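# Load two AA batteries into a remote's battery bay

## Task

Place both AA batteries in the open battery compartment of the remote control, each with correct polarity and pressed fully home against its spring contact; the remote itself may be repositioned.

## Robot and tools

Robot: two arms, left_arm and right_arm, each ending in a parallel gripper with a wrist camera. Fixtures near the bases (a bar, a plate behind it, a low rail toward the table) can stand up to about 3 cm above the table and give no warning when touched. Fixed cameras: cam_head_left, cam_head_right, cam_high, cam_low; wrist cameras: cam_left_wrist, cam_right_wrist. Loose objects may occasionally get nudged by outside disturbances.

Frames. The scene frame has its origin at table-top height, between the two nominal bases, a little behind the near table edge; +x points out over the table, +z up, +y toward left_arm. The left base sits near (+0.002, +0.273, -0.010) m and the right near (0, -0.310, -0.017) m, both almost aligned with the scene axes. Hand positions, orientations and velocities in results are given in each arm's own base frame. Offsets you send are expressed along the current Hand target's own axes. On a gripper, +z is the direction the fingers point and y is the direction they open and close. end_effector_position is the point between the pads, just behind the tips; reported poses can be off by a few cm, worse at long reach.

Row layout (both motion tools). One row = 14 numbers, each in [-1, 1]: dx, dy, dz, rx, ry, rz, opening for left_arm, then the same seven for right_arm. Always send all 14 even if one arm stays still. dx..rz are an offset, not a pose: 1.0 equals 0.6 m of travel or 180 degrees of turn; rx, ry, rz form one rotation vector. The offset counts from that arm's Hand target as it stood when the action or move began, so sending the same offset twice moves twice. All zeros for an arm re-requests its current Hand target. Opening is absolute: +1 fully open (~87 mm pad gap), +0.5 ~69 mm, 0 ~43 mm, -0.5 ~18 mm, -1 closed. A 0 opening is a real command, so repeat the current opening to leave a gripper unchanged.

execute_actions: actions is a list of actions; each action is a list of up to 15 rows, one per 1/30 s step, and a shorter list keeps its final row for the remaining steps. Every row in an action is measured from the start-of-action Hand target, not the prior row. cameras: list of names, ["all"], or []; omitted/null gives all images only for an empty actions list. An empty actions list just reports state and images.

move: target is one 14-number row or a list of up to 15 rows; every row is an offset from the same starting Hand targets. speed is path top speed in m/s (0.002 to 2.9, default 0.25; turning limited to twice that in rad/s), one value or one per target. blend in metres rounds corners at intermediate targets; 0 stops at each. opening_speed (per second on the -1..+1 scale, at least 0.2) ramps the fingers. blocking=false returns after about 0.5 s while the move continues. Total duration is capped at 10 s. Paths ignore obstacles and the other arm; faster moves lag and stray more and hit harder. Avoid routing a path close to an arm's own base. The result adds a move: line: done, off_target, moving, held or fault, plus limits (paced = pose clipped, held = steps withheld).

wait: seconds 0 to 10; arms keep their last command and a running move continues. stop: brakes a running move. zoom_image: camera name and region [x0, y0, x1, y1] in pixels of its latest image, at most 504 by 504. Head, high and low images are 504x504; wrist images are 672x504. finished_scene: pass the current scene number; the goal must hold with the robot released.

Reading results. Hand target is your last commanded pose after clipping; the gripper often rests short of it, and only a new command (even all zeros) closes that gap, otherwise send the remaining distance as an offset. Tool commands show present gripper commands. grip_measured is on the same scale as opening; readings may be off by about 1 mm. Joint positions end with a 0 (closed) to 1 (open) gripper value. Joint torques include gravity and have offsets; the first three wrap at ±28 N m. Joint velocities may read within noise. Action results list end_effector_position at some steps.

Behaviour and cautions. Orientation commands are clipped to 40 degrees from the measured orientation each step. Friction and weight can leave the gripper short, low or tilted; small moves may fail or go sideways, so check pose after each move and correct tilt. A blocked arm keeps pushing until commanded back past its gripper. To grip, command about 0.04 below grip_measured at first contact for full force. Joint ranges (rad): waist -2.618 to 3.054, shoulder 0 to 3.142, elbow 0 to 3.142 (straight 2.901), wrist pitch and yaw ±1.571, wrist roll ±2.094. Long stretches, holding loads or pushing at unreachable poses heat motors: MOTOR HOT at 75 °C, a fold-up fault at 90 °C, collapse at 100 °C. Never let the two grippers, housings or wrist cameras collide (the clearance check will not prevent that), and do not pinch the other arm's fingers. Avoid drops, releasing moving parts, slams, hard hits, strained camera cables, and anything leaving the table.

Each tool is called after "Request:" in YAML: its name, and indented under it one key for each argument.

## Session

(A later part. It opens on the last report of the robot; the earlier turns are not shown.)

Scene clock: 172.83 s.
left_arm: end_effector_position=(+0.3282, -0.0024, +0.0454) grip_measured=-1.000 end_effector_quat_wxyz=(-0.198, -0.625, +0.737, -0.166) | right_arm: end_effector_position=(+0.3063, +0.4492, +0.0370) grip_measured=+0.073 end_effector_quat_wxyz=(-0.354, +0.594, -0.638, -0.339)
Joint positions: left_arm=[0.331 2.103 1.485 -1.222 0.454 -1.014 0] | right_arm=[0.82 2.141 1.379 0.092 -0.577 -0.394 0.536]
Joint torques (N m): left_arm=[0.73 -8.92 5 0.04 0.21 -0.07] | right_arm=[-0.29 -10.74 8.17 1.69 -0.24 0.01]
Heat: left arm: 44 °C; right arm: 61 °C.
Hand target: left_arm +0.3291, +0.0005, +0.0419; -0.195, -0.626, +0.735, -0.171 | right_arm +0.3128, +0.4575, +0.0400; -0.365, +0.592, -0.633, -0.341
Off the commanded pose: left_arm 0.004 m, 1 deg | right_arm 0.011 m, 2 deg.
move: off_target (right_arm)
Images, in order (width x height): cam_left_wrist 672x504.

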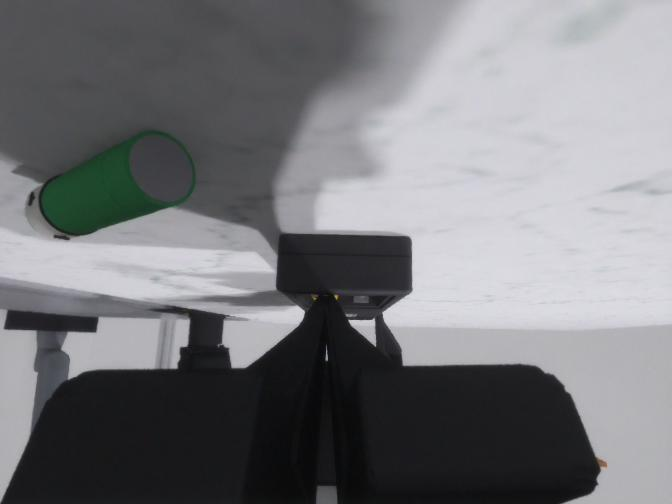

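Request:
move:
  target: [0.0085,-0.0015,0.0317,0,0,0,-1,0,0,0,0,0,0,0.0]
  speed: 0.04
  cameras: ["cam_left_wrist","cam_right_wrist"]

Request:
zoom_image:
  camera: "cam_left_wrist"
  region: [270, 190, 450, 370]

Request:
zoom_image:
  camera: "cam_right_wrist"
  region: [250, 0, 420, 120]

Scene clock: 174.20 s.
left_arm: end_effector_position=(+0.3290, -0.0053, +0.0433) grip_measured=-1.000 end_effector_quat_wxyz=(-0.193, -0.628, +0.732, -0.179) | right_arm: end_effector_position=(+0.3068, +0.4485, +0.0369) grip_measured=+0.073 end_effector_quat_wxyz=(-0.353, +0.594, -0.639, -0.338)
Joint positions: left_arm=[0.332 2.088 1.449 -1.181 0.476 -1.025 0] | right_arm=[0.819 2.141 1.379 0.091 -0.577 -0.394 0.536]
Joint torques (N m): left_arm=[-1.95 -7.9 2.47 0.39 0.11 -0.31] | right_arm=[-0.18 -10.74 8.17 1.71 -0.24 0.01]
Heat: left arm: 44 °C; right arm: 61 °C.
Hand target: left_arm +0.3279, -0.0136, +0.0281; -0.195, -0.626, +0.735, -0.171 | right_arm +0.3129, +0.4575, +0.0400; -0.365, +0.592, -0.633, -0.341
Off the commanded pose: left_arm 0.017 m, 1 deg | right_arm 0.011 m, 2 deg.
move: off_target (left_arm, right_arm)
Images, in order (width x height): cam_left_wrist 672x504, cam_right_wrist 672x504.

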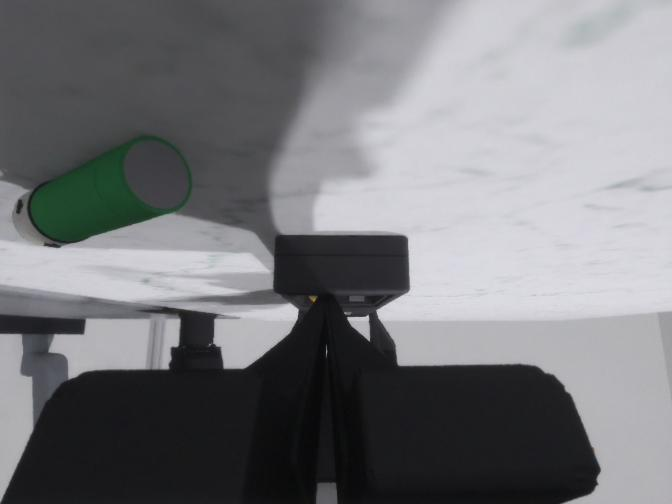

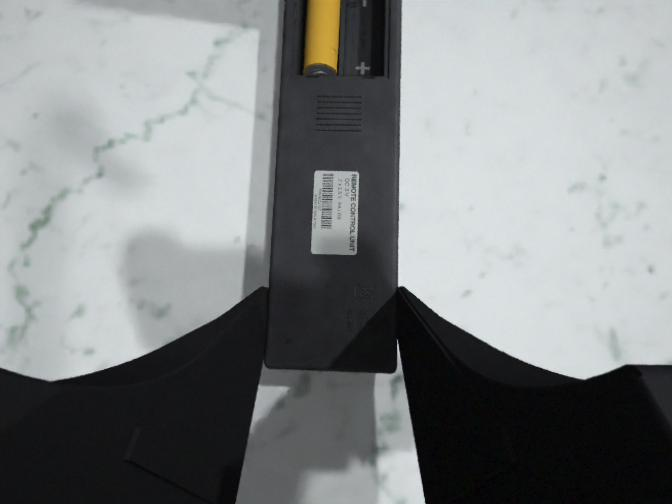

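Scaled by 2.800.

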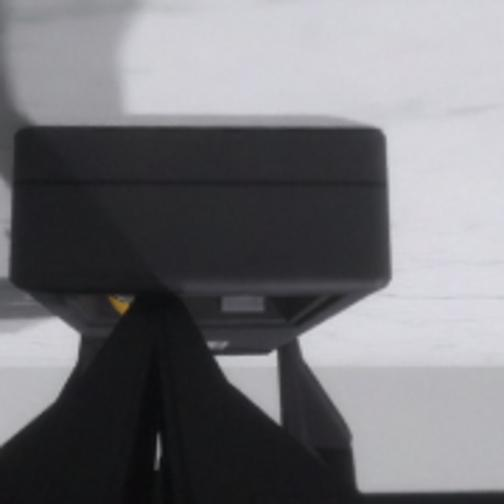

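Scaled by 2.965.

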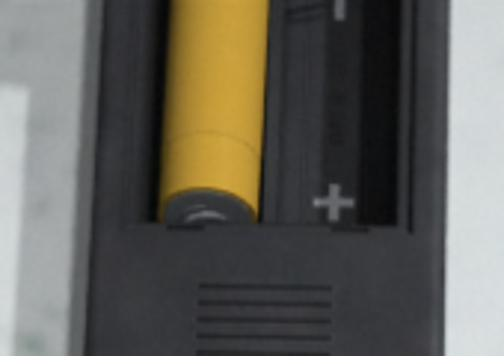

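Request:
move:
  target:
    - [0,0,-0.06,0,0,0,-1,0,0,0,0,0,0,0.0]
    - [0.0,0,-0.10,0,-0.1667,0,-1,0,0,0,0,0,0,0.0]
  speed: 0.1
  blend: [0.015,0]
  cameras: ["cam_left_wrist","cam_right_wrist"]

Request:
zoom_image:
  camera: "cam_left_wrist"
  region: [260, 110, 460, 310]

Request:
zoom_image:
  camera: "cam_right_wrist"
  region: [250, 0, 420, 120]

Scene clock: 178.57 s.
left_arm: end_effector_position=(+0.3303, +0.0122, +0.0716) grip_measured=-1.000 end_effector_quat_wxyz=(-0.021, -0.644, +0.765, -0.002) | right_arm: end_effector_position=(+0.3069, +0.4486, +0.0370) grip_measured=+0.073 end_effector_quat_wxyz=(-0.354, +0.594, -0.639, -0.338)
Joint positions: left_arm=[0.169 1.886 1.466 -1.185 0.025 -1.23 0] | right_arm=[0.819 2.141 1.379 0.091 -0.577 -0.394 0.536]
Joint torques (N m): left_arm=[0.17 -11.38 5.96 0.33 -0.3 -0.27] | right_arm=[-0.18 -10.74 8.17 1.7 -0.24 0.01]
Heat: left arm: 45 °C; right arm: 61 °C.
Hand target: left_arm +0.3323, +0.0162, +0.0800; +0.002, -0.649, +0.761, -0.003 | right_arm +0.3129, +0.4574, +0.0400; -0.365, +0.592, -0.633, -0.341
Off the commanded pose: left_arm 0.010 m, 3 deg | right_arm 0.011 m, 2 deg.
move: off_target (left_arm, right_arm)
Images, in order (width x height): cam_left_wrist 672x504, cam_right_wrist 672x504.

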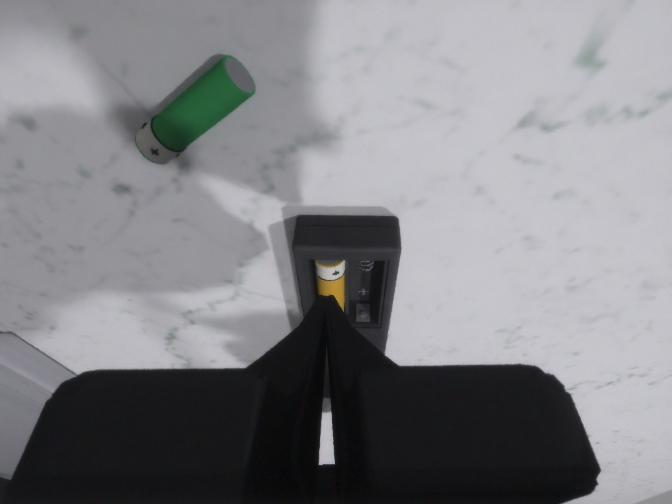

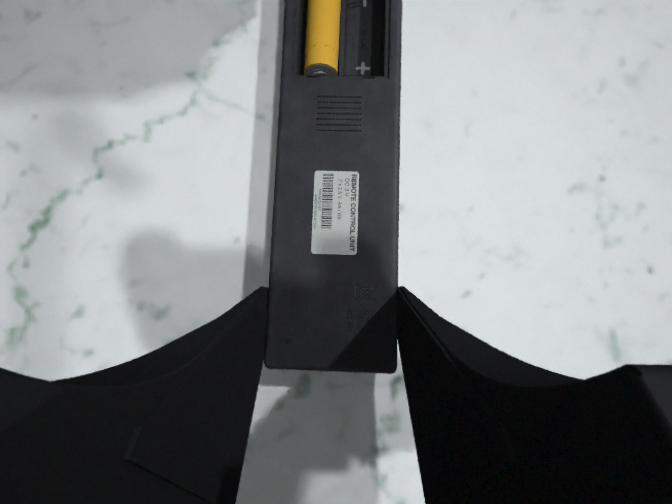

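Scaled by 2.520.

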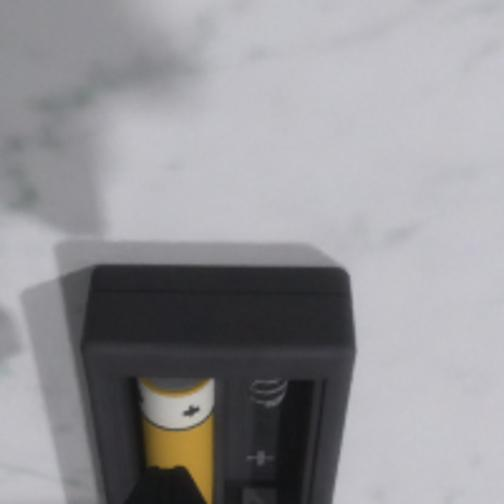

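Scaled by 2.965.

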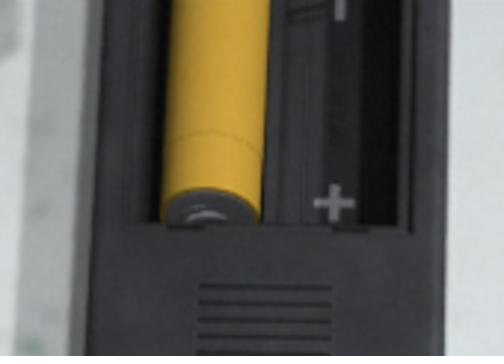

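Request:
move:
  target:
    - [0.1348,-0.0035,0.01,0,0,0,-1,0,0,0,0,0,0,0.0]
    - [0.1348,-0.0035,0.045,0,0,0,-1,0,0,0,0,0,0,0.0]
  speed: 0.12
  blend: [0.015,0]
  cameras: ["cam_left_wrist","cam_right_wrist"]

Request:
zoom_image:
  camera: "cam_left_wrist"
  region: [260, 110, 460, 310]

Scene clock: 180.70 s.
left_arm: end_effector_position=(+0.3193, -0.0680, +0.0495) grip_measured=-1.000 end_effector_quat_wxyz=(-0.013, -0.643, +0.765, -0.003) | right_arm: end_effector_position=(+0.3069, +0.4486, +0.0370) grip_measured=+0.073 end_effector_quat_wxyz=(-0.354, +0.594, -0.639, -0.338)
Joint positions: left_arm=[-0.07 1.836 1.314 -1.064 0.022 -1.468 0] | right_arm=[0.819 2.141 1.379 0.091 -0.577 -0.394 0.536]
Joint torques (N m): left_arm=[0.25 -9.42 5.87 0.34 -0.31 -0.29] | right_arm=[-0.18 -10.74 8.17 1.7 -0.24 0.01]
Heat: left arm: 46 °C; right arm: 61 °C.
Hand target: left_arm +0.3218, -0.0641, +0.0531; +0.002, -0.649, +0.761, -0.003 | right_arm +0.3129, +0.4574, +0.0400; -0.365, +0.592, -0.633, -0.341
Off the commanded pose: left_arm 0.006 m, 2 deg | right_arm 0.011 m, 2 deg.
move: off_target (right_arm); blend cut to 0.0105 m at target 1
Images, in order (width x height): cam_left_wrist 672x504, cam_right_wrist 672x504.

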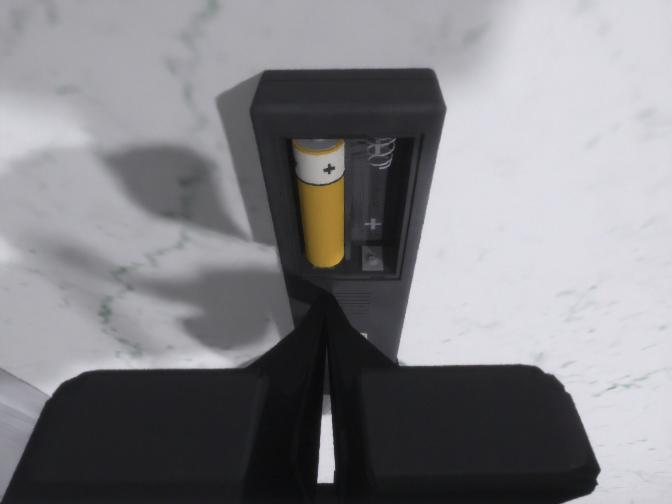

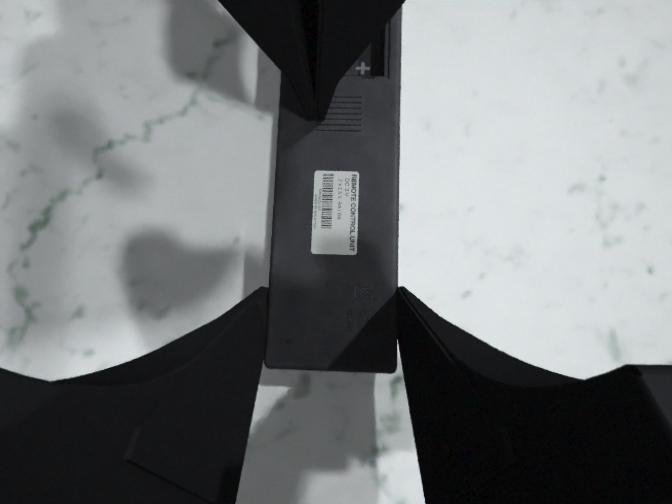

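Scaled by 2.520.

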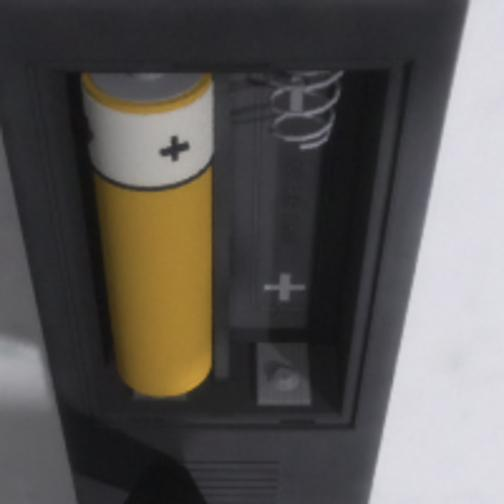

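Request:
move:
  target:
    - [0,0,-0.0333,0,0,0,-1,0,0,0,0,0,0,0.0]
    - [-0.0962,0.0013,-0.02,0,0,0,-1,0,0,0,0,0,0,0.0]
    - [-0.0962,0.0013,0.0235,0,0,0,-1,0,0,0,0,0,0,0.0]
  speed: 0.1
  blend: [0.01,0,0]
  cameras: ["cam_left_wrist","cam_right_wrist"]

Request:
zoom_image:
  camera: "cam_left_wrist"
  region: [260, 170, 460, 370]

Scene clock: 183.93 s.
left_arm: end_effector_position=(+0.3275, -0.0117, +0.0451) grip_measured=-1.000 end_effector_quat_wxyz=(-0.007, -0.651, +0.759, -0.006) | right_arm: end_effector_position=(+0.3069, +0.4486, +0.0370) grip_measured=+0.073 end_effector_quat_wxyz=(-0.354, +0.594, -0.639, -0.338)
Joint positions: left_arm=[0.097 1.859 1.326 -1.043 0.018 -1.319 0] | right_arm=[0.819 2.141 1.379 0.091 -0.577 -0.394 0.536]
Joint torques (N m): left_arm=[0.49 -7.19 5.23 0.51 -0.31 -0.01] | right_arm=[-0.18 -10.74 8.18 1.7 -0.25 0.01]
Heat: left arm: 46 °C; right arm: 61 °C.
Hand target: left_arm +0.3302, -0.0069, +0.0389; +0.002, -0.649, +0.761, -0.003 | right_arm +0.3128, +0.4574, +0.0400; -0.365, +0.592, -0.633, -0.341
Off the commanded pose: left_arm 0.008 m, 1 deg | right_arm 0.011 m, 2 deg.
move: off_target (right_arm)
Images, in order (width x height): cam_left_wrist 672x504, cam_right_wrist 672x504.

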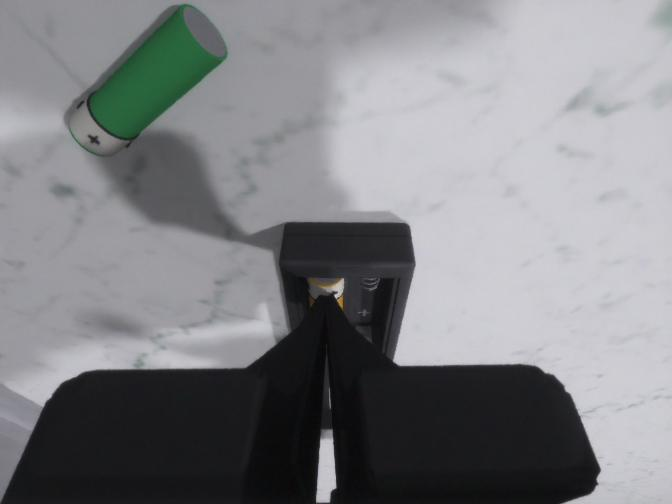

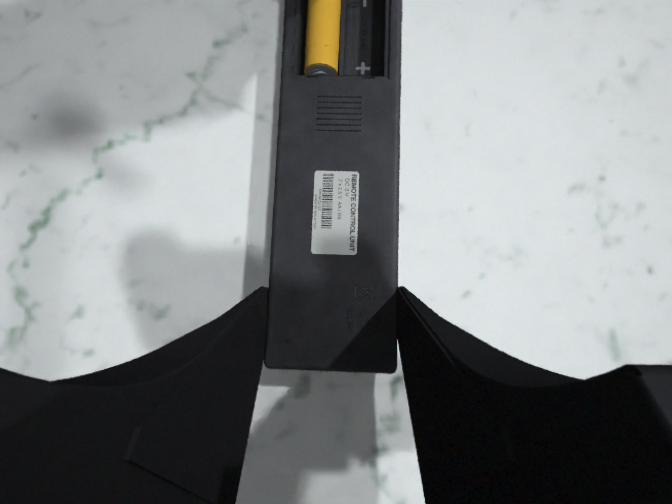

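Scaled by 2.520.

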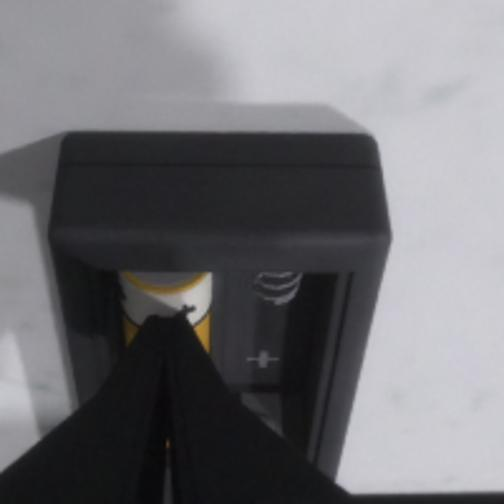

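Request:
move:
  target:
    - [0.003,-0.001,0.0235,0,0,0,-1,0,0,0,0,0,0,0.0]
  speed: 0.05
  cameras: ["cam_right_wrist"]

Scene clock: 185.30 s.
left_arm: end_effector_position=(+0.3273, -0.0126, +0.0436) grip_measured=-1.000 end_effector_quat_wxyz=(-0.007, -0.650, +0.760, -0.009) | right_arm: end_effector_position=(+0.3069, +0.4486, +0.0370) grip_measured=+0.073 end_effector_quat_wxyz=(-0.354, +0.594, -0.639, -0.338)
Joint positions: left_arm=[0.097 1.857 1.316 -1.032 0.023 -1.318 0] | right_arm=[0.819 2.141 1.379 0.091 -0.577 -0.394 0.536]
Joint torques (N m): left_arm=[-0.08 -5.44 2.89 0.9 -0.34 -0.12] | right_arm=[-0.17 -10.74 8.18 1.7 -0.25 0.01]
Heat: left arm: 45 °C; right arm: 61 °C.
Hand target: left_arm +0.3305, -0.0089, +0.0248; +0.002, -0.649, +0.761, -0.003 | right_arm +0.3128, +0.4574, +0.0400; -0.365, +0.592, -0.633, -0.341
Off the commanded pose: left_arm 0.019 m, 1 deg | right_arm 0.011 m, 2 deg.
move: off_target (left_arm, right_arm)
Images, in order (width x height): cam_right_wrist 672x504.

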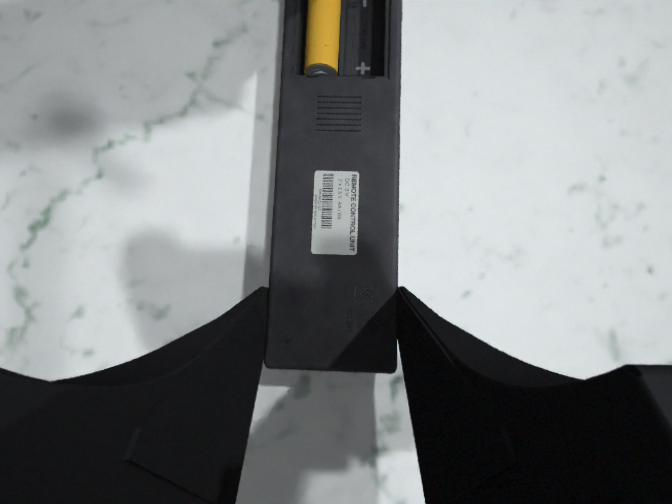

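Request:
move:
  target:
    - [0.0,0.0,-0.0255,0,0,0,-1,0,0,0,0,0,0,0.0]
  speed: 0.05
  cameras: ["cam_left_wrist","cam_right_wrist"]

Request:
zoom_image:
  camera: "cam_left_wrist"
  region: [260, 170, 460, 370]

Request:
zoom_image:
  camera: "cam_right_wrist"
  region: [250, 0, 420, 120]

Scene clock: 186.50 s.
left_arm: end_effector_position=(+0.3272, -0.0126, +0.0443) grip_measured=-1.000 end_effector_quat_wxyz=(-0.007, -0.650, +0.760, -0.009) | right_arm: end_effector_position=(+0.3069, +0.4486, +0.0370) grip_measured=+0.073 end_effector_quat_wxyz=(-0.354, +0.594, -0.639, -0.338)
Joint positions: left_arm=[0.097 1.855 1.317 -1.034 0.023 -1.318 0] | right_arm=[0.819 2.141 1.379 0.091 -0.577 -0.394 0.536]
Joint torques (N m): left_arm=[0.13 -6.86 6.38 0.48 -0.31 -0.11] | right_arm=[-0.18 -10.74 8.18 1.7 -0.24 0.01]
Heat: left arm: 45 °C; right arm: 61 °C.
Hand target: left_arm +0.3305, -0.0089, +0.0402; +0.002, -0.649, +0.761, -0.003 | right_arm +0.3128, +0.4574, +0.0400; -0.365, +0.592, -0.633, -0.341
Off the commanded pose: left_arm 0.007 m, 1 deg | right_arm 0.011 m, 2 deg.
move: off_target (right_arm)
Images, in order (width x height): cam_left_wrist 672x504, cam_right_wrist 672x504.

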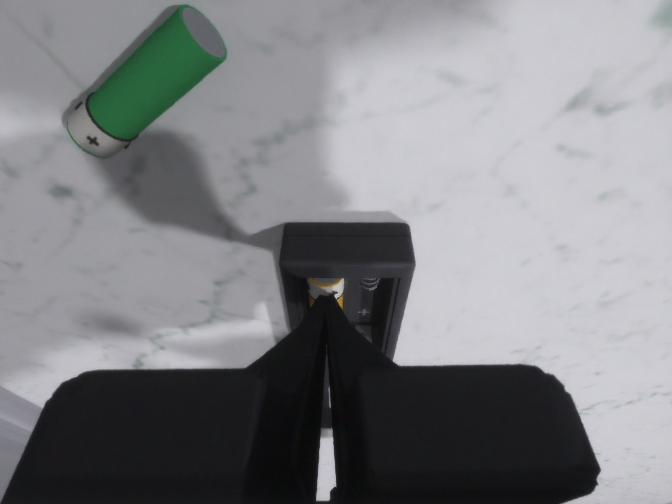

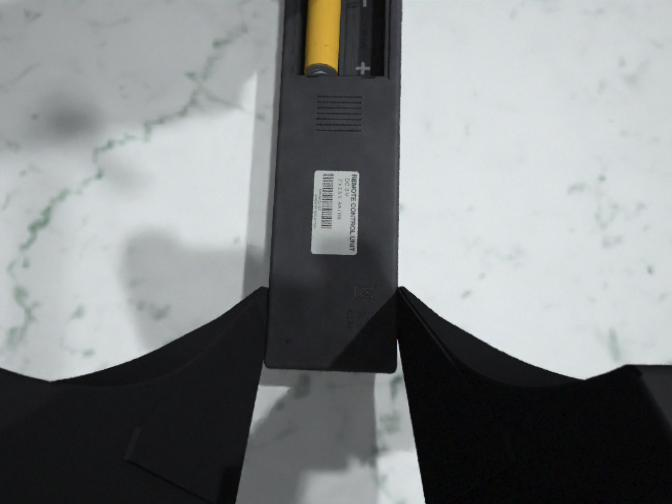

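Scaled by 2.520.

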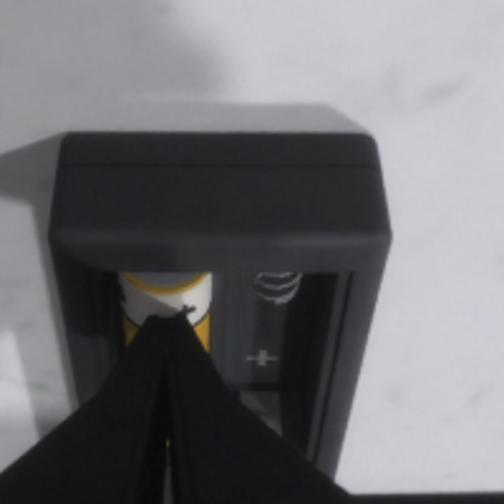

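Scaled by 2.965.

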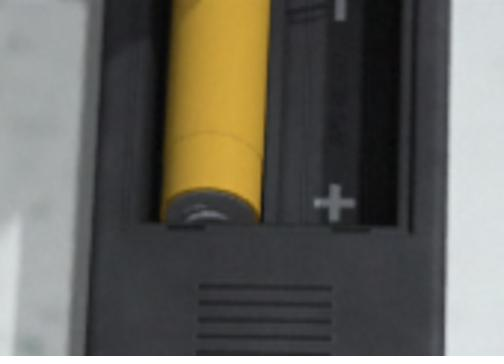

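Request:
move:
  target:
    - [0,0,-0.03,0,0,0,-1,0,0,0,0,0,0,0.0]
    - [0.0,0,0.002,0,0,0,-1,0,0,0,0,0,0,0.0]
  speed: 0.07
  cameras: ["cam_left_wrist","cam_right_wrist"]

Request:
zoom_image:
  camera: "cam_left_wrist"
  region: [260, 170, 460, 370]

Scene clock: 188.47 s.
left_arm: end_effector_position=(+0.3293, -0.0124, +0.0454) grip_measured=-1.000 end_effector_quat_wxyz=(-0.005, -0.649, +0.760, -0.009) | right_arm: end_effector_position=(+0.3069, +0.4486, +0.0370) grip_measured=+0.073 end_effector_quat_wxyz=(-0.354, +0.594, -0.639, -0.338)
Joint positions: left_arm=[0.096 1.858 1.326 -1.036 0.02 -1.318 0] | right_arm=[0.819 2.141 1.379 0.091 -0.577 -0.394 0.536]
Joint torques (N m): left_arm=[0.21 -7.21 5.41 0.5 -0.3 -0.09] | right_arm=[-0.18 -10.73 8.18 1.7 -0.25 0.01]
Heat: left arm: 45 °C; right arm: 61 °C.
Hand target: left_arm +0.3306, -0.0088, +0.0389; +0.002, -0.649, +0.761, -0.003 | right_arm +0.3128, +0.4574, +0.0400; -0.365, +0.592, -0.633, -0.341
Off the commanded pose: left_arm 0.007 m, 1 deg | right_arm 0.011 m, 2 deg.
move: off_target (right_arm)
Images, in order (width x height): cam_left_wrist 672x504, cam_right_wrist 672x504.

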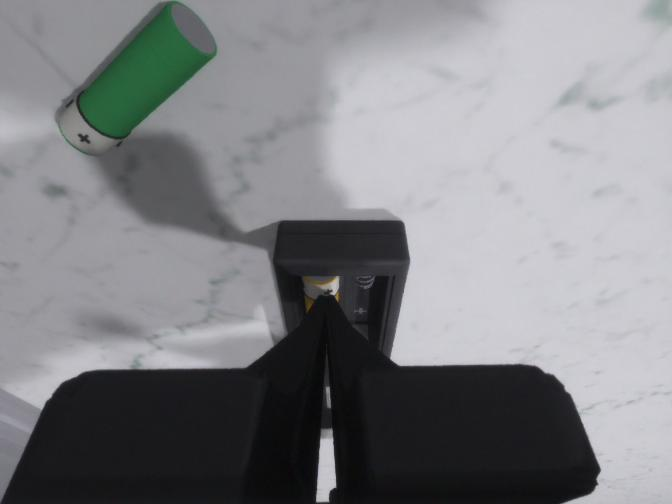

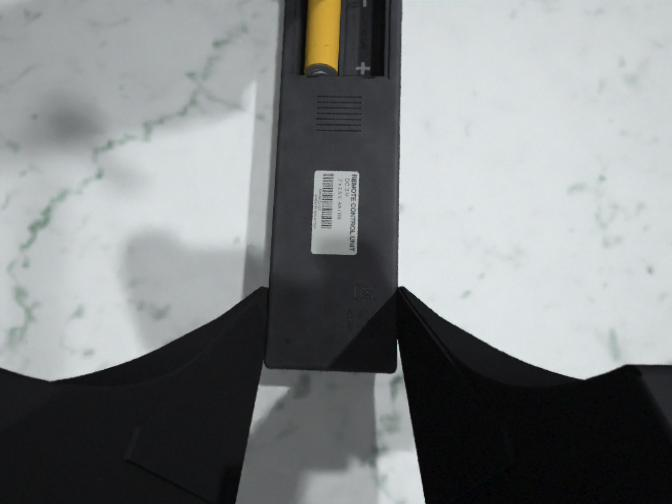

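Scaled by 2.520.

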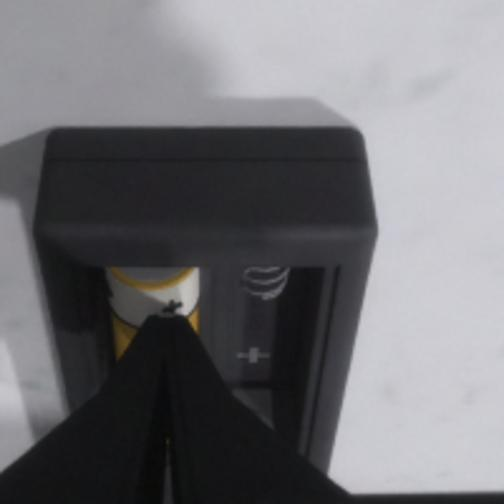

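Request:
move:
  target:
    - [0,0,-0.03,0,0,0,-1,0,0,0,0,0,0,0.0]
    - [-0.0285,-0.002,-0.03,0,0,0,-1,0,0,0,0,0,0,0.0]
    - [-0.0285,-0.002,0.0,0,0,0,-1,0,0,0,0,0,0,0.0]
  speed: 0.07
  blend: [0.01,0.0,0]
  cameras: ["cam_left_wrist"]

Request:
move:
  target:
    - [0.003,-0.001,0.0235,0,0,0,-1,0,0,0,0,0,0,0.0]
  speed: 0.05
  cameras: ["cam_left_wrist"]

Request:
zoom_image:
  camera: "cam_left_wrist"
  region: [260, 190, 460, 390]

Scene clock: 192.07 s.
left_arm: end_effector_position=(+0.3328, +0.0025, +0.0455) grip_measured=-1.000 end_effector_quat_wxyz=(-0.006, -0.651, +0.759, -0.008) | right_arm: end_effector_position=(+0.3069, +0.4486, +0.0370) grip_measured=+0.073 end_effector_quat_wxyz=(-0.354, +0.594, -0.639, -0.338)
Joint positions: left_arm=[0.138 1.88 1.355 -1.048 0.02 -1.279 0] | right_arm=[0.819 2.141 1.379 0.091 -0.577 -0.394 0.536]
Joint torques (N m): left_arm=[0.44 -7.35 5.18 0.52 -0.28 -0.03] | right_arm=[-0.17 -10.74 8.18 1.7 -0.25 0.01]
Heat: left arm: 45 °C; right arm: 61 °C.
Hand target: left_arm +0.3344, +0.0079, +0.0389; +0.002, -0.649, +0.761, -0.003 | right_arm +0.3128, +0.4574, +0.0400; -0.365, +0.592, -0.633, -0.341
Off the commanded pose: left_arm 0.009 m, 1 deg | right_arm 0.011 m, 2 deg.
move: off_target (right_arm); blend cut to 0.0086 m at target 1
Images, in order (width x height): cam_left_wrist 672x504.

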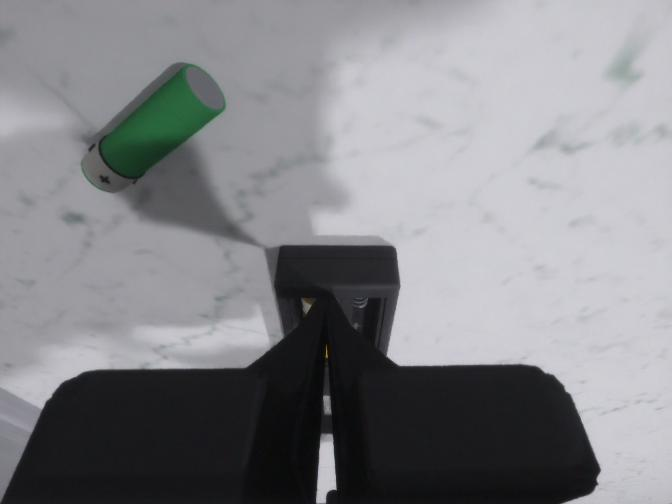

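Scene clock: 192.83 s.
left_arm: end_effector_position=(+0.3326, +0.0011, +0.0440) grip_measured=-1.000 end_effector_quat_wxyz=(-0.007, -0.650, +0.760, -0.012) | right_arm: end_effector_position=(+0.3069, +0.4486, +0.0370) grip_measured=+0.073 end_effector_quat_wxyz=(-0.354, +0.594, -0.639, -0.338)
Joint positions: left_arm=[0.138 1.877 1.344 -1.036 0.028 -1.278 0] | right_arm=[0.819 2.141 1.379 0.091 -0.577 -0.394 0.536]
Joint torques (N m): left_arm=[-0.06 -5.6 2.95 0.93 -0.38 -0.05] | right_arm=[-0.18 -10.74 8.18 1.7 -0.24 0.01]
Heat: left arm: 45 °C; right arm: 61 °C.
Hand target: left_arm +0.3348, +0.0060, +0.0248; +0.002, -0.649, +0.761, -0.003 | right_arm +0.3128, +0.4574, +0.0400; -0.365, +0.592, -0.633, -0.341
Off the commanded pose: left_arm 0.020 m, 1 deg | right_arm 0.011 m, 2 deg.
move: off_target (left_arm, right_arm)
Images, in order (width x height): cam_left_wrist 672x504.

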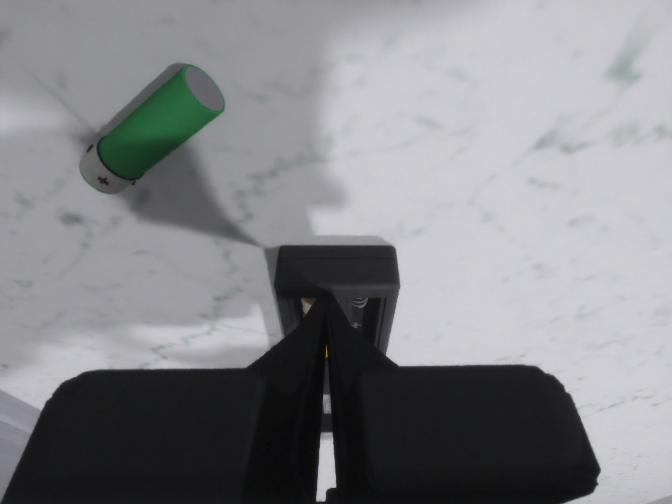

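Scaled by 2.520.

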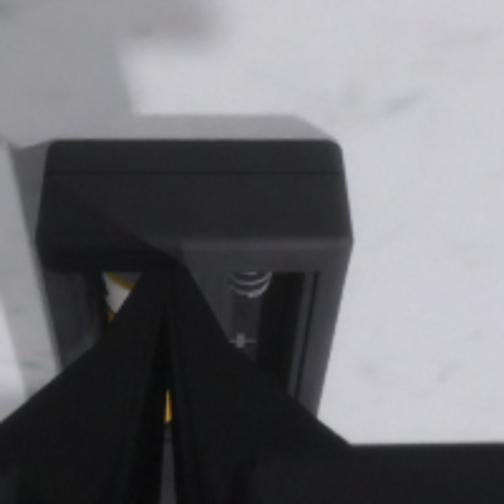

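Request:
move:
  target:
    - [0,0,-0.08,0,0,0,-1,0,0,0,0,0,0,0.0]
    - [0.1235,0.001,-0.12,0,0,0,-1,0,0,0,0,0,0,0.0]
  speed: 0.12
  blend: [0.015,0]
  cameras: ["cam_left_wrist","cam_right_wrist"]

Request:
zoom_image:
  camera: "cam_left_wrist"
  region: [260, 0, 420, 160]

Scene clock: 198.03 s.
left_arm: end_effector_position=(+0.3143, -0.0707, +0.0801) grip_measured=-1.000 end_effector_quat_wxyz=(-0.023, -0.643, +0.765, +0.007) | right_arm: end_effector_position=(+0.3069, +0.4486, +0.0370) grip_measured=+0.073 end_effector_quat_wxyz=(-0.354, +0.594, -0.639, -0.338)
Joint positions: left_arm=[-0.08 1.819 1.415 -1.21 0.022 -1.477 0] | right_arm=[0.819 2.141 1.379 0.091 -0.577 -0.394 0.536]
Joint torques (N m): left_arm=[0.29 -10.43 9.51 0.08 -0.3 -0.28] | right_arm=[-0.17 -10.74 8.17 1.7 -0.25 0.01]
Heat: left arm: 45 °C; right arm: 61 °C.
Hand target: left_arm +0.3221, -0.0669, +0.0969; +0.002, -0.649, +0.761, -0.003 | right_arm +0.3128, +0.4574, +0.0400; -0.365, +0.592, -0.633, -0.341
Off the commanded pose: left_arm 0.019 m, 3 deg | right_arm 0.011 m, 2 deg.
move: off_target (left_arm, right_arm)
Images, in order (width x height): cam_left_wrist 672x504, cam_right_wrist 672x504.

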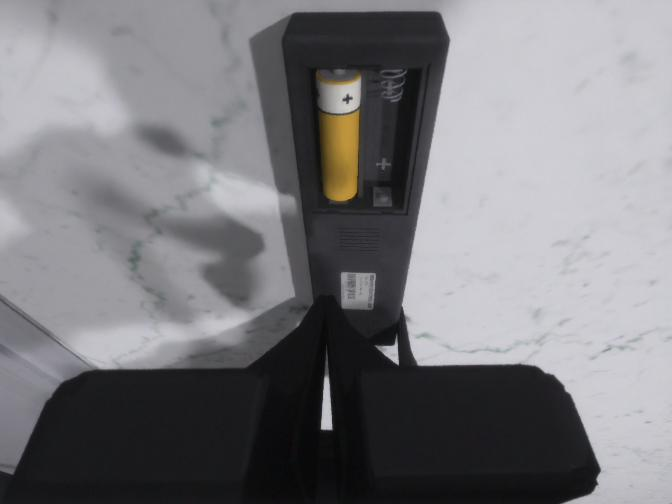

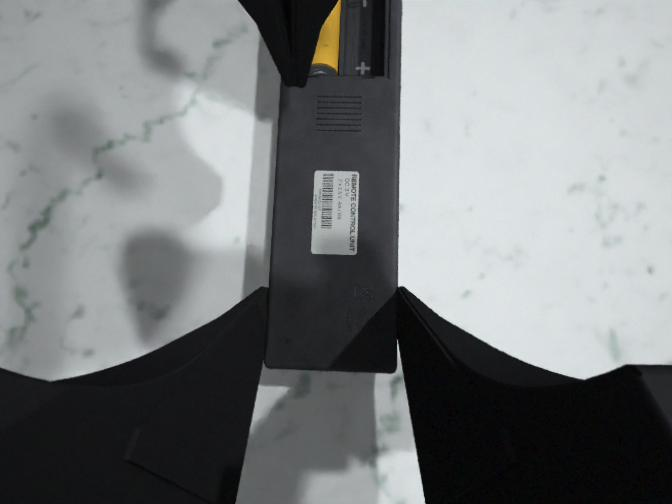

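Scaled by 3.150.

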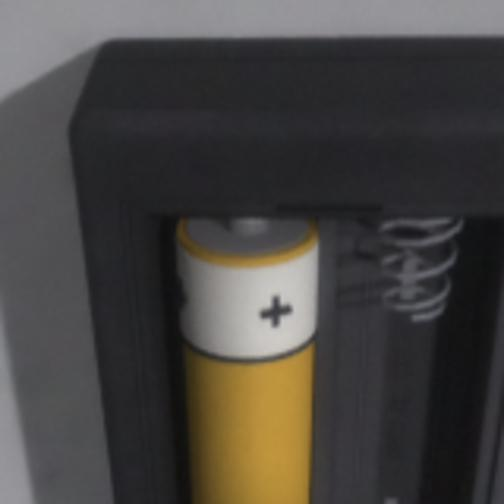

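Request:
move:
  target:
    - [-0.1105,0.0047,0.0533,0,0.1667,0,-1,0,0,0,0,0,0,0.0]
    - [-0.1103,0.0065,0.0915,0,0.1667,0,-1,0,0,0,0,0,0,0.0]
  speed: [0.12,0.06]
  cameras: ["cam_left_wrist"]

Request:
zoom_image:
  camera: "cam_left_wrist"
  region: [270, 190, 450, 370]

Scene clock: 205.80 s.
left_arm: end_effector_position=(+0.3272, -0.0035, +0.0456) grip_measured=-1.000 end_effector_quat_wxyz=(-0.200, -0.628, +0.733, -0.165) | right_arm: end_effector_position=(+0.3069, +0.4486, +0.0370) grip_measured=+0.073 end_effector_quat_wxyz=(-0.354, +0.594, -0.639, -0.338)
Joint positions: left_arm=[0.329 2.1 1.48 -1.223 0.454 -1.024 0] | right_arm=[0.819 2.141 1.379 0.091 -0.577 -0.394 0.536]
Joint torques (N m): left_arm=[0.66 -8.73 5.07 0.08 0.22 0.01] | right_arm=[-0.17 -10.74 8.18 1.7 -0.24 0.01]
Heat: left arm: 45 °C; right arm: 62 °C.
Hand target: left_arm +0.3290, -0.0010, +0.0419; -0.195, -0.626, +0.735, -0.171 | right_arm +0.3128, +0.4574, +0.0400; -0.365, +0.592, -0.633, -0.341
Off the commanded pose: left_arm 0.005 m, 1 deg | right_arm 0.011 m, 2 deg.
move: off_target (right_arm)
Images, in order (width x height): cam_left_wrist 672x504.

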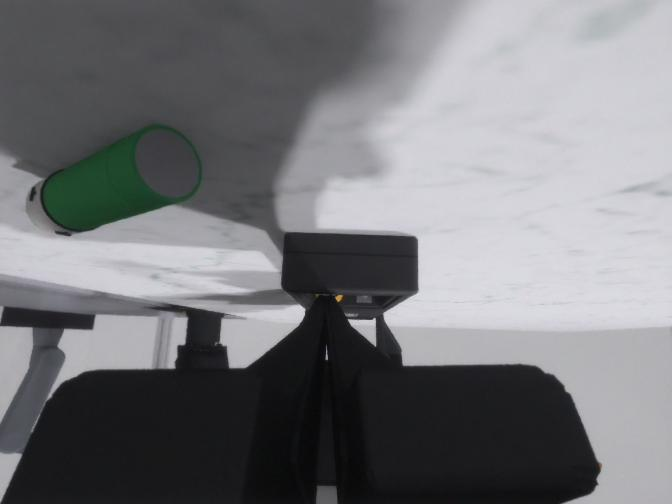

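Scaled by 2.800.

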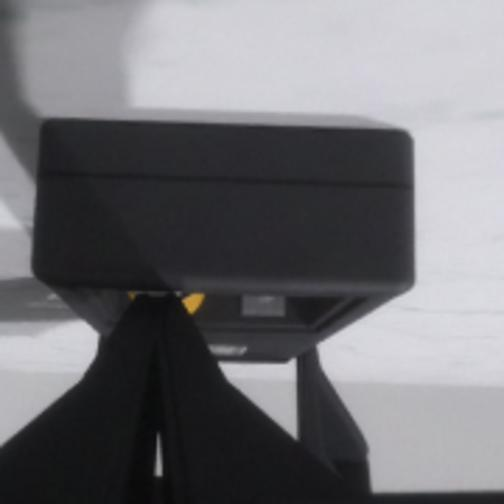

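Request:
move:
  target: [0.0098,-0.0035,0.034,0,0,0,-1,0,0,0,0,0,0,0.0]
  speed: 0.04
  cameras: ["cam_left_wrist","cam_right_wrist"]

Request:
zoom_image:
  camera: "cam_left_wrist"
  region: [270, 190, 450, 370]

Request:
zoom_image:
  camera: "cam_right_wrist"
  region: [250, 0, 420, 120]

Scene clock: 207.47 s.
left_arm: end_effector_position=(+0.3282, -0.0102, +0.0435) grip_measured=-1.000 end_effector_quat_wxyz=(-0.202, -0.629, +0.728, -0.183) | right_arm: end_effector_position=(+0.3078, +0.4478, +0.0368) grip_measured=+0.073 end_effector_quat_wxyz=(-0.354, +0.593, -0.640, -0.338)
Joint positions: left_arm=[0.326 2.09 1.442 -1.182 0.493 -1.035 0] | right_arm=[0.816 2.141 1.379 0.09 -0.577 -0.394 0.536]
Joint torques (N m): left_arm=[-2.22 -7.84 2.71 0.41 -0.01 -0.31] | right_arm=[-0.01 -10.74 8.17 1.71 -0.24 0.01]
Heat: left arm: 45 °C; right arm: 62 °C.
Hand target: left_arm +0.3287, -0.0166, +0.0272; -0.195, -0.626, +0.735, -0.171 | right_arm +0.3130, +0.4574, +0.0400; -0.365, +0.592, -0.633, -0.341
Off the commanded pose: left_arm 0.017 m, 2 deg | right_arm 0.011 m, 2 deg.
move: off_target (left_arm, right_arm)
Images, in order (width x height): cam_left_wrist 672x504, cam_right_wrist 672x504.

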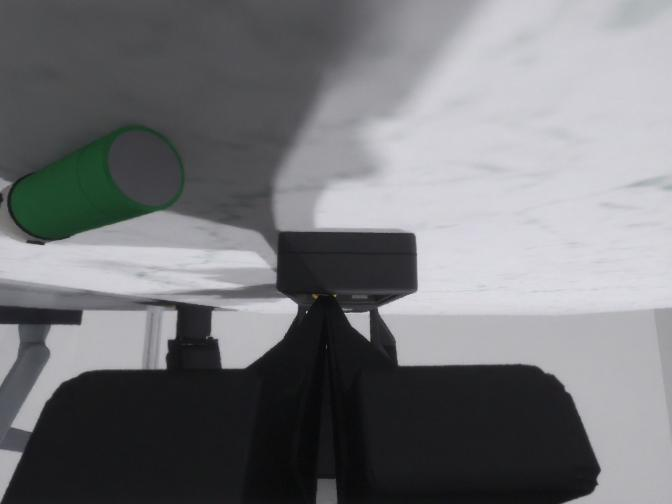

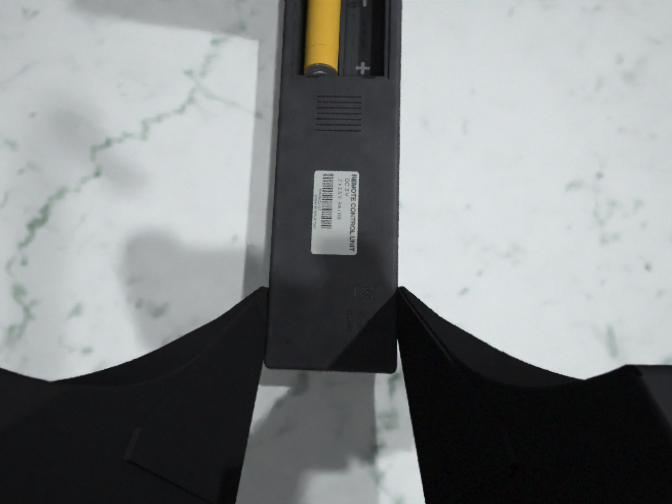

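Scaled by 2.800.

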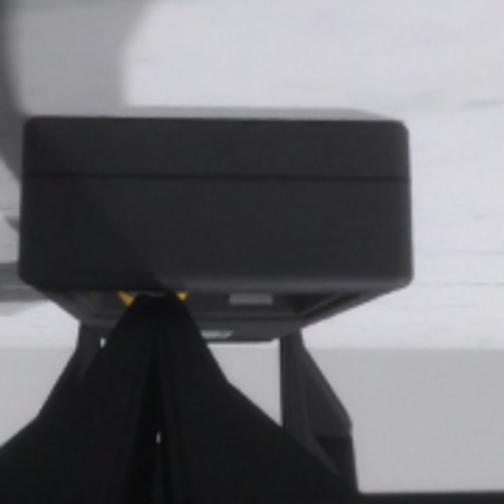

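Scaled by 2.965.

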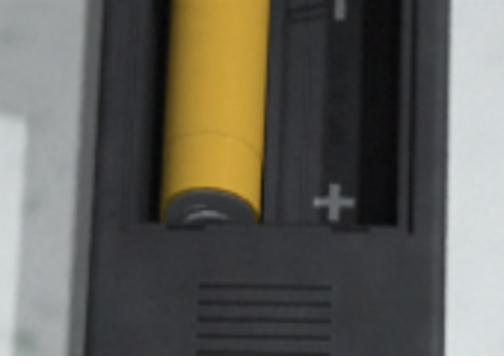

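Request:
move:
  target:
    - [0,0,-0.06,0,0,0,-1,0,0,0,0,0,0,0.0]
    - [-0.03,0,-0.11,0,-0.1667,0,-1,0,0,0,0,0,0,0.0]
  speed: 0.12
  blend: [0.015,0]
  cameras: ["cam_left_wrist","cam_right_wrist"]

Request:
zoom_image:
  camera: "cam_left_wrist"
  region: [250, 170, 450, 370]

Scene clock: 212.90 s.
left_arm: end_effector_position=(+0.3339, +0.0274, +0.0666) grip_measured=-1.000 end_effector_quat_wxyz=(-0.021, -0.644, +0.765, -0.003) | right_arm: end_effector_position=(+0.3079, +0.4479, +0.0369) grip_measured=+0.073 end_effector_quat_wxyz=(-0.354, +0.593, -0.640, -0.338)
Joint positions: left_arm=[0.211 1.914 1.483 -1.175 0.025 -1.189 0] | right_arm=[0.816 2.141 1.379 0.091 -0.577 -0.394 0.536]
Joint torques (N m): left_arm=[0.08 -11.56 5.82 0.37 -0.28 -0.24] | right_arm=[-0.01 -10.74 8.17 1.7 -0.24 0.01]
Heat: left arm: 46 °C; right arm: 62 °C.
Hand target: left_arm +0.3361, +0.0315, +0.0754; +0.002, -0.649, +0.761, -0.003 | right_arm +0.3129, +0.4573, +0.0400; -0.365, +0.592, -0.633, -0.341
Off the commanded pose: left_arm 0.010 m, 3 deg | right_arm 0.011 m, 2 deg.
move: off_target (left_arm, right_arm)
Images, in order (width x height): cam_left_wrist 672x504, cam_right_wrist 672x504.

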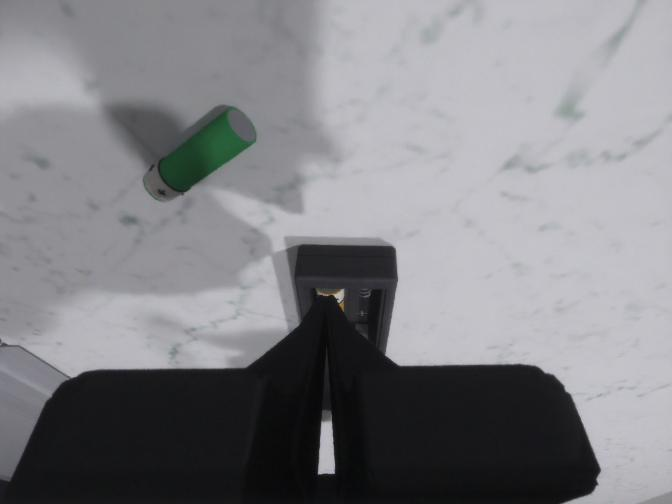

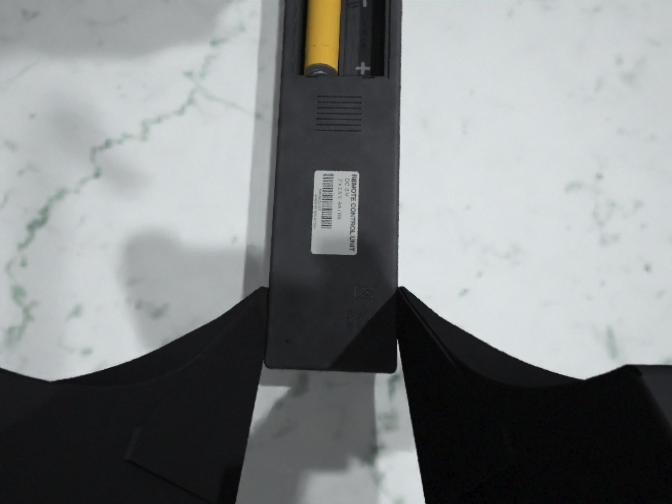

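Scaled by 2.520.

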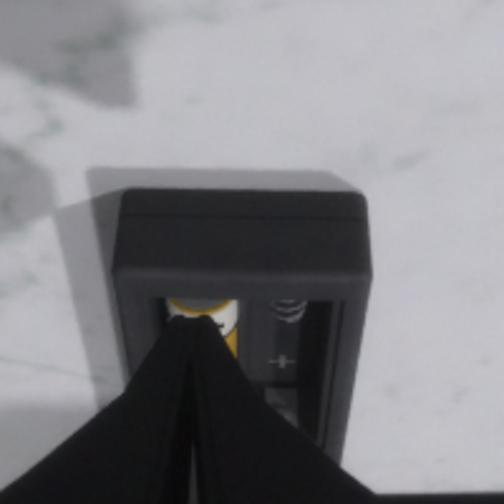

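Request:
move:
  target: [-0.0462,0.0962,0.0,0,0,0.3,-0.3,0,0,0,0,0,0,0.0]
  speed: 0.2
  cameras: ["cam_left_wrist"]

Scene clock: 217.03 s.
left_arm: end_effector_position=(+0.2818, +0.0611, +0.0671) grip_measured=-0.300 end_effector_quat_wxyz=(-0.019, -0.235, +0.972, -0.009) | right_arm: end_effector_position=(+0.3079, +0.4479, +0.0369) grip_measured=+0.073 end_effector_quat_wxyz=(-0.354, +0.593, -0.640, -0.338)
Joint positions: left_arm=[0.256 1.847 1.395 -1.159 0.018 -0.219 0.35] | right_arm=[0.816 2.141 1.379 0.091 -0.577 -0.394 0.536]
Joint torques (N m): left_arm=[0.9 -11.06 5.82 0.37 -0.18 0.05] | right_arm=[-0.02 -10.74 8.16 1.7 -0.24 0.01]
Heat: left arm: 47 °C; right arm: 62 °C.
Hand target: left_arm +0.2834, +0.0680, +0.0748; +0.003, -0.233, +0.972, -0.002 | right_arm +0.3129, +0.4573, +0.0400; -0.365, +0.592, -0.633, -0.341
Off the commanded pose: left_arm 0.011 m, 3 deg | right_arm 0.011 m, 2 deg.
move: off_target (left_arm, right_arm)
Images, in order (width x height): cam_left_wrist 672x504.

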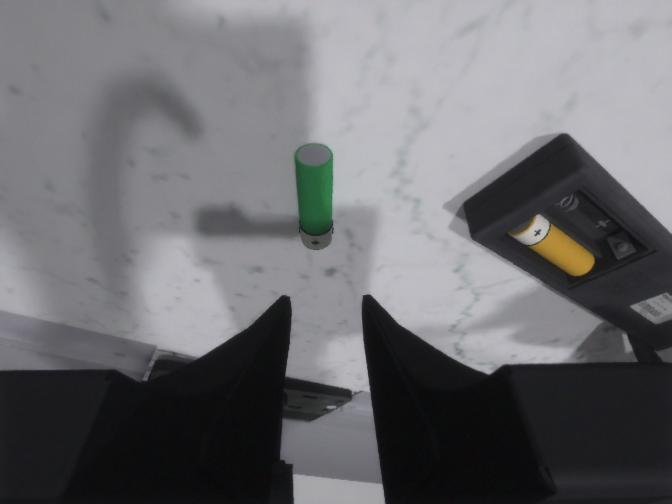

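Request:
move:
  target:
    - [0.002,0.0078,0.03,0,0,0,-0.3,0,0,0,0,0,0,0.0]
    - [0.002,0.0078,0.0795,0,0,0,-0.3,0,0,0,0,0,0,0.0]
  speed: [0.1,0.08]
  blend: [0.005,0]
  cameras: ["cam_left_wrist"]

Request:
zoom_image:
  camera: "cam_left_wrist"
  region: [240, 180, 420, 360]

Scene clock: 220.63 s.
left_arm: end_effector_position=(+0.2802, +0.0656, +0.0296) grip_measured=-0.300 end_effector_quat_wxyz=(-0.001, -0.235, +0.972, -0.009) | right_arm: end_effector_position=(+0.3079, +0.4479, +0.0369) grip_measured=+0.073 end_effector_quat_wxyz=(-0.354, +0.593, -0.640, -0.338)
Joint positions: left_arm=[0.27 1.85 1.251 -0.975 0.018 -0.205 0.35] | right_arm=[0.816 2.141 1.379 0.091 -0.577 -0.394 0.536]
Joint torques (N m): left_arm=[0.68 -7.6 5.76 0.46 -0.23 0.04] | right_arm=[-0.02 -10.76 8.17 1.7 -0.24 0.01]
Heat: left arm: 47 °C; right arm: 62 °C.
Hand target: left_arm +0.2806, +0.0716, +0.0271; +0.003, -0.233, +0.972, -0.002 | right_arm +0.3129, +0.4573, +0.0400; -0.365, +0.592, -0.633, -0.341
Off the commanded pose: left_arm 0.006 m, 1 deg | right_arm 0.011 m, 2 deg.
move: off_target (right_arm)
Images, in order (width x height): cam_left_wrist 672x504.

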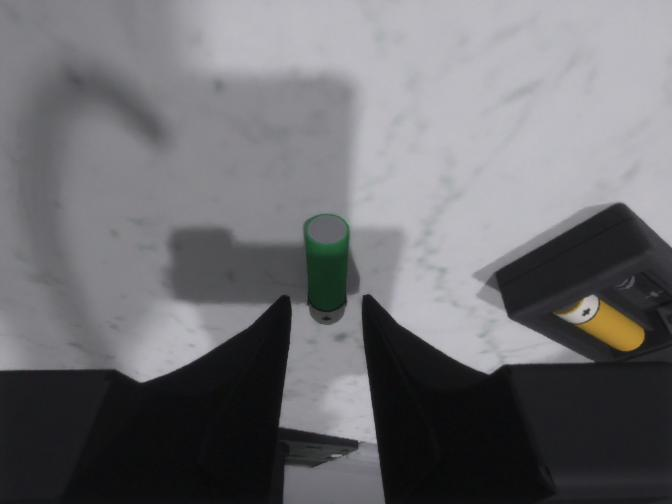

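Scaled by 2.800.

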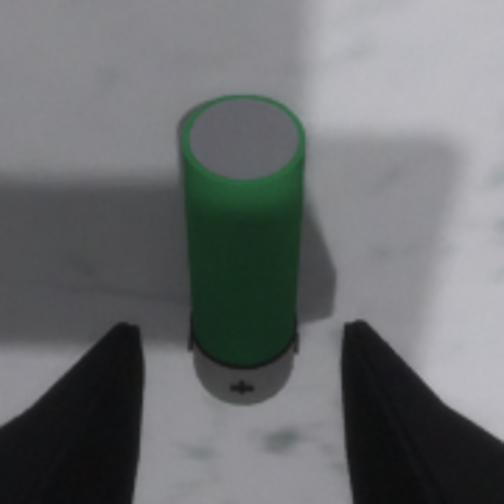

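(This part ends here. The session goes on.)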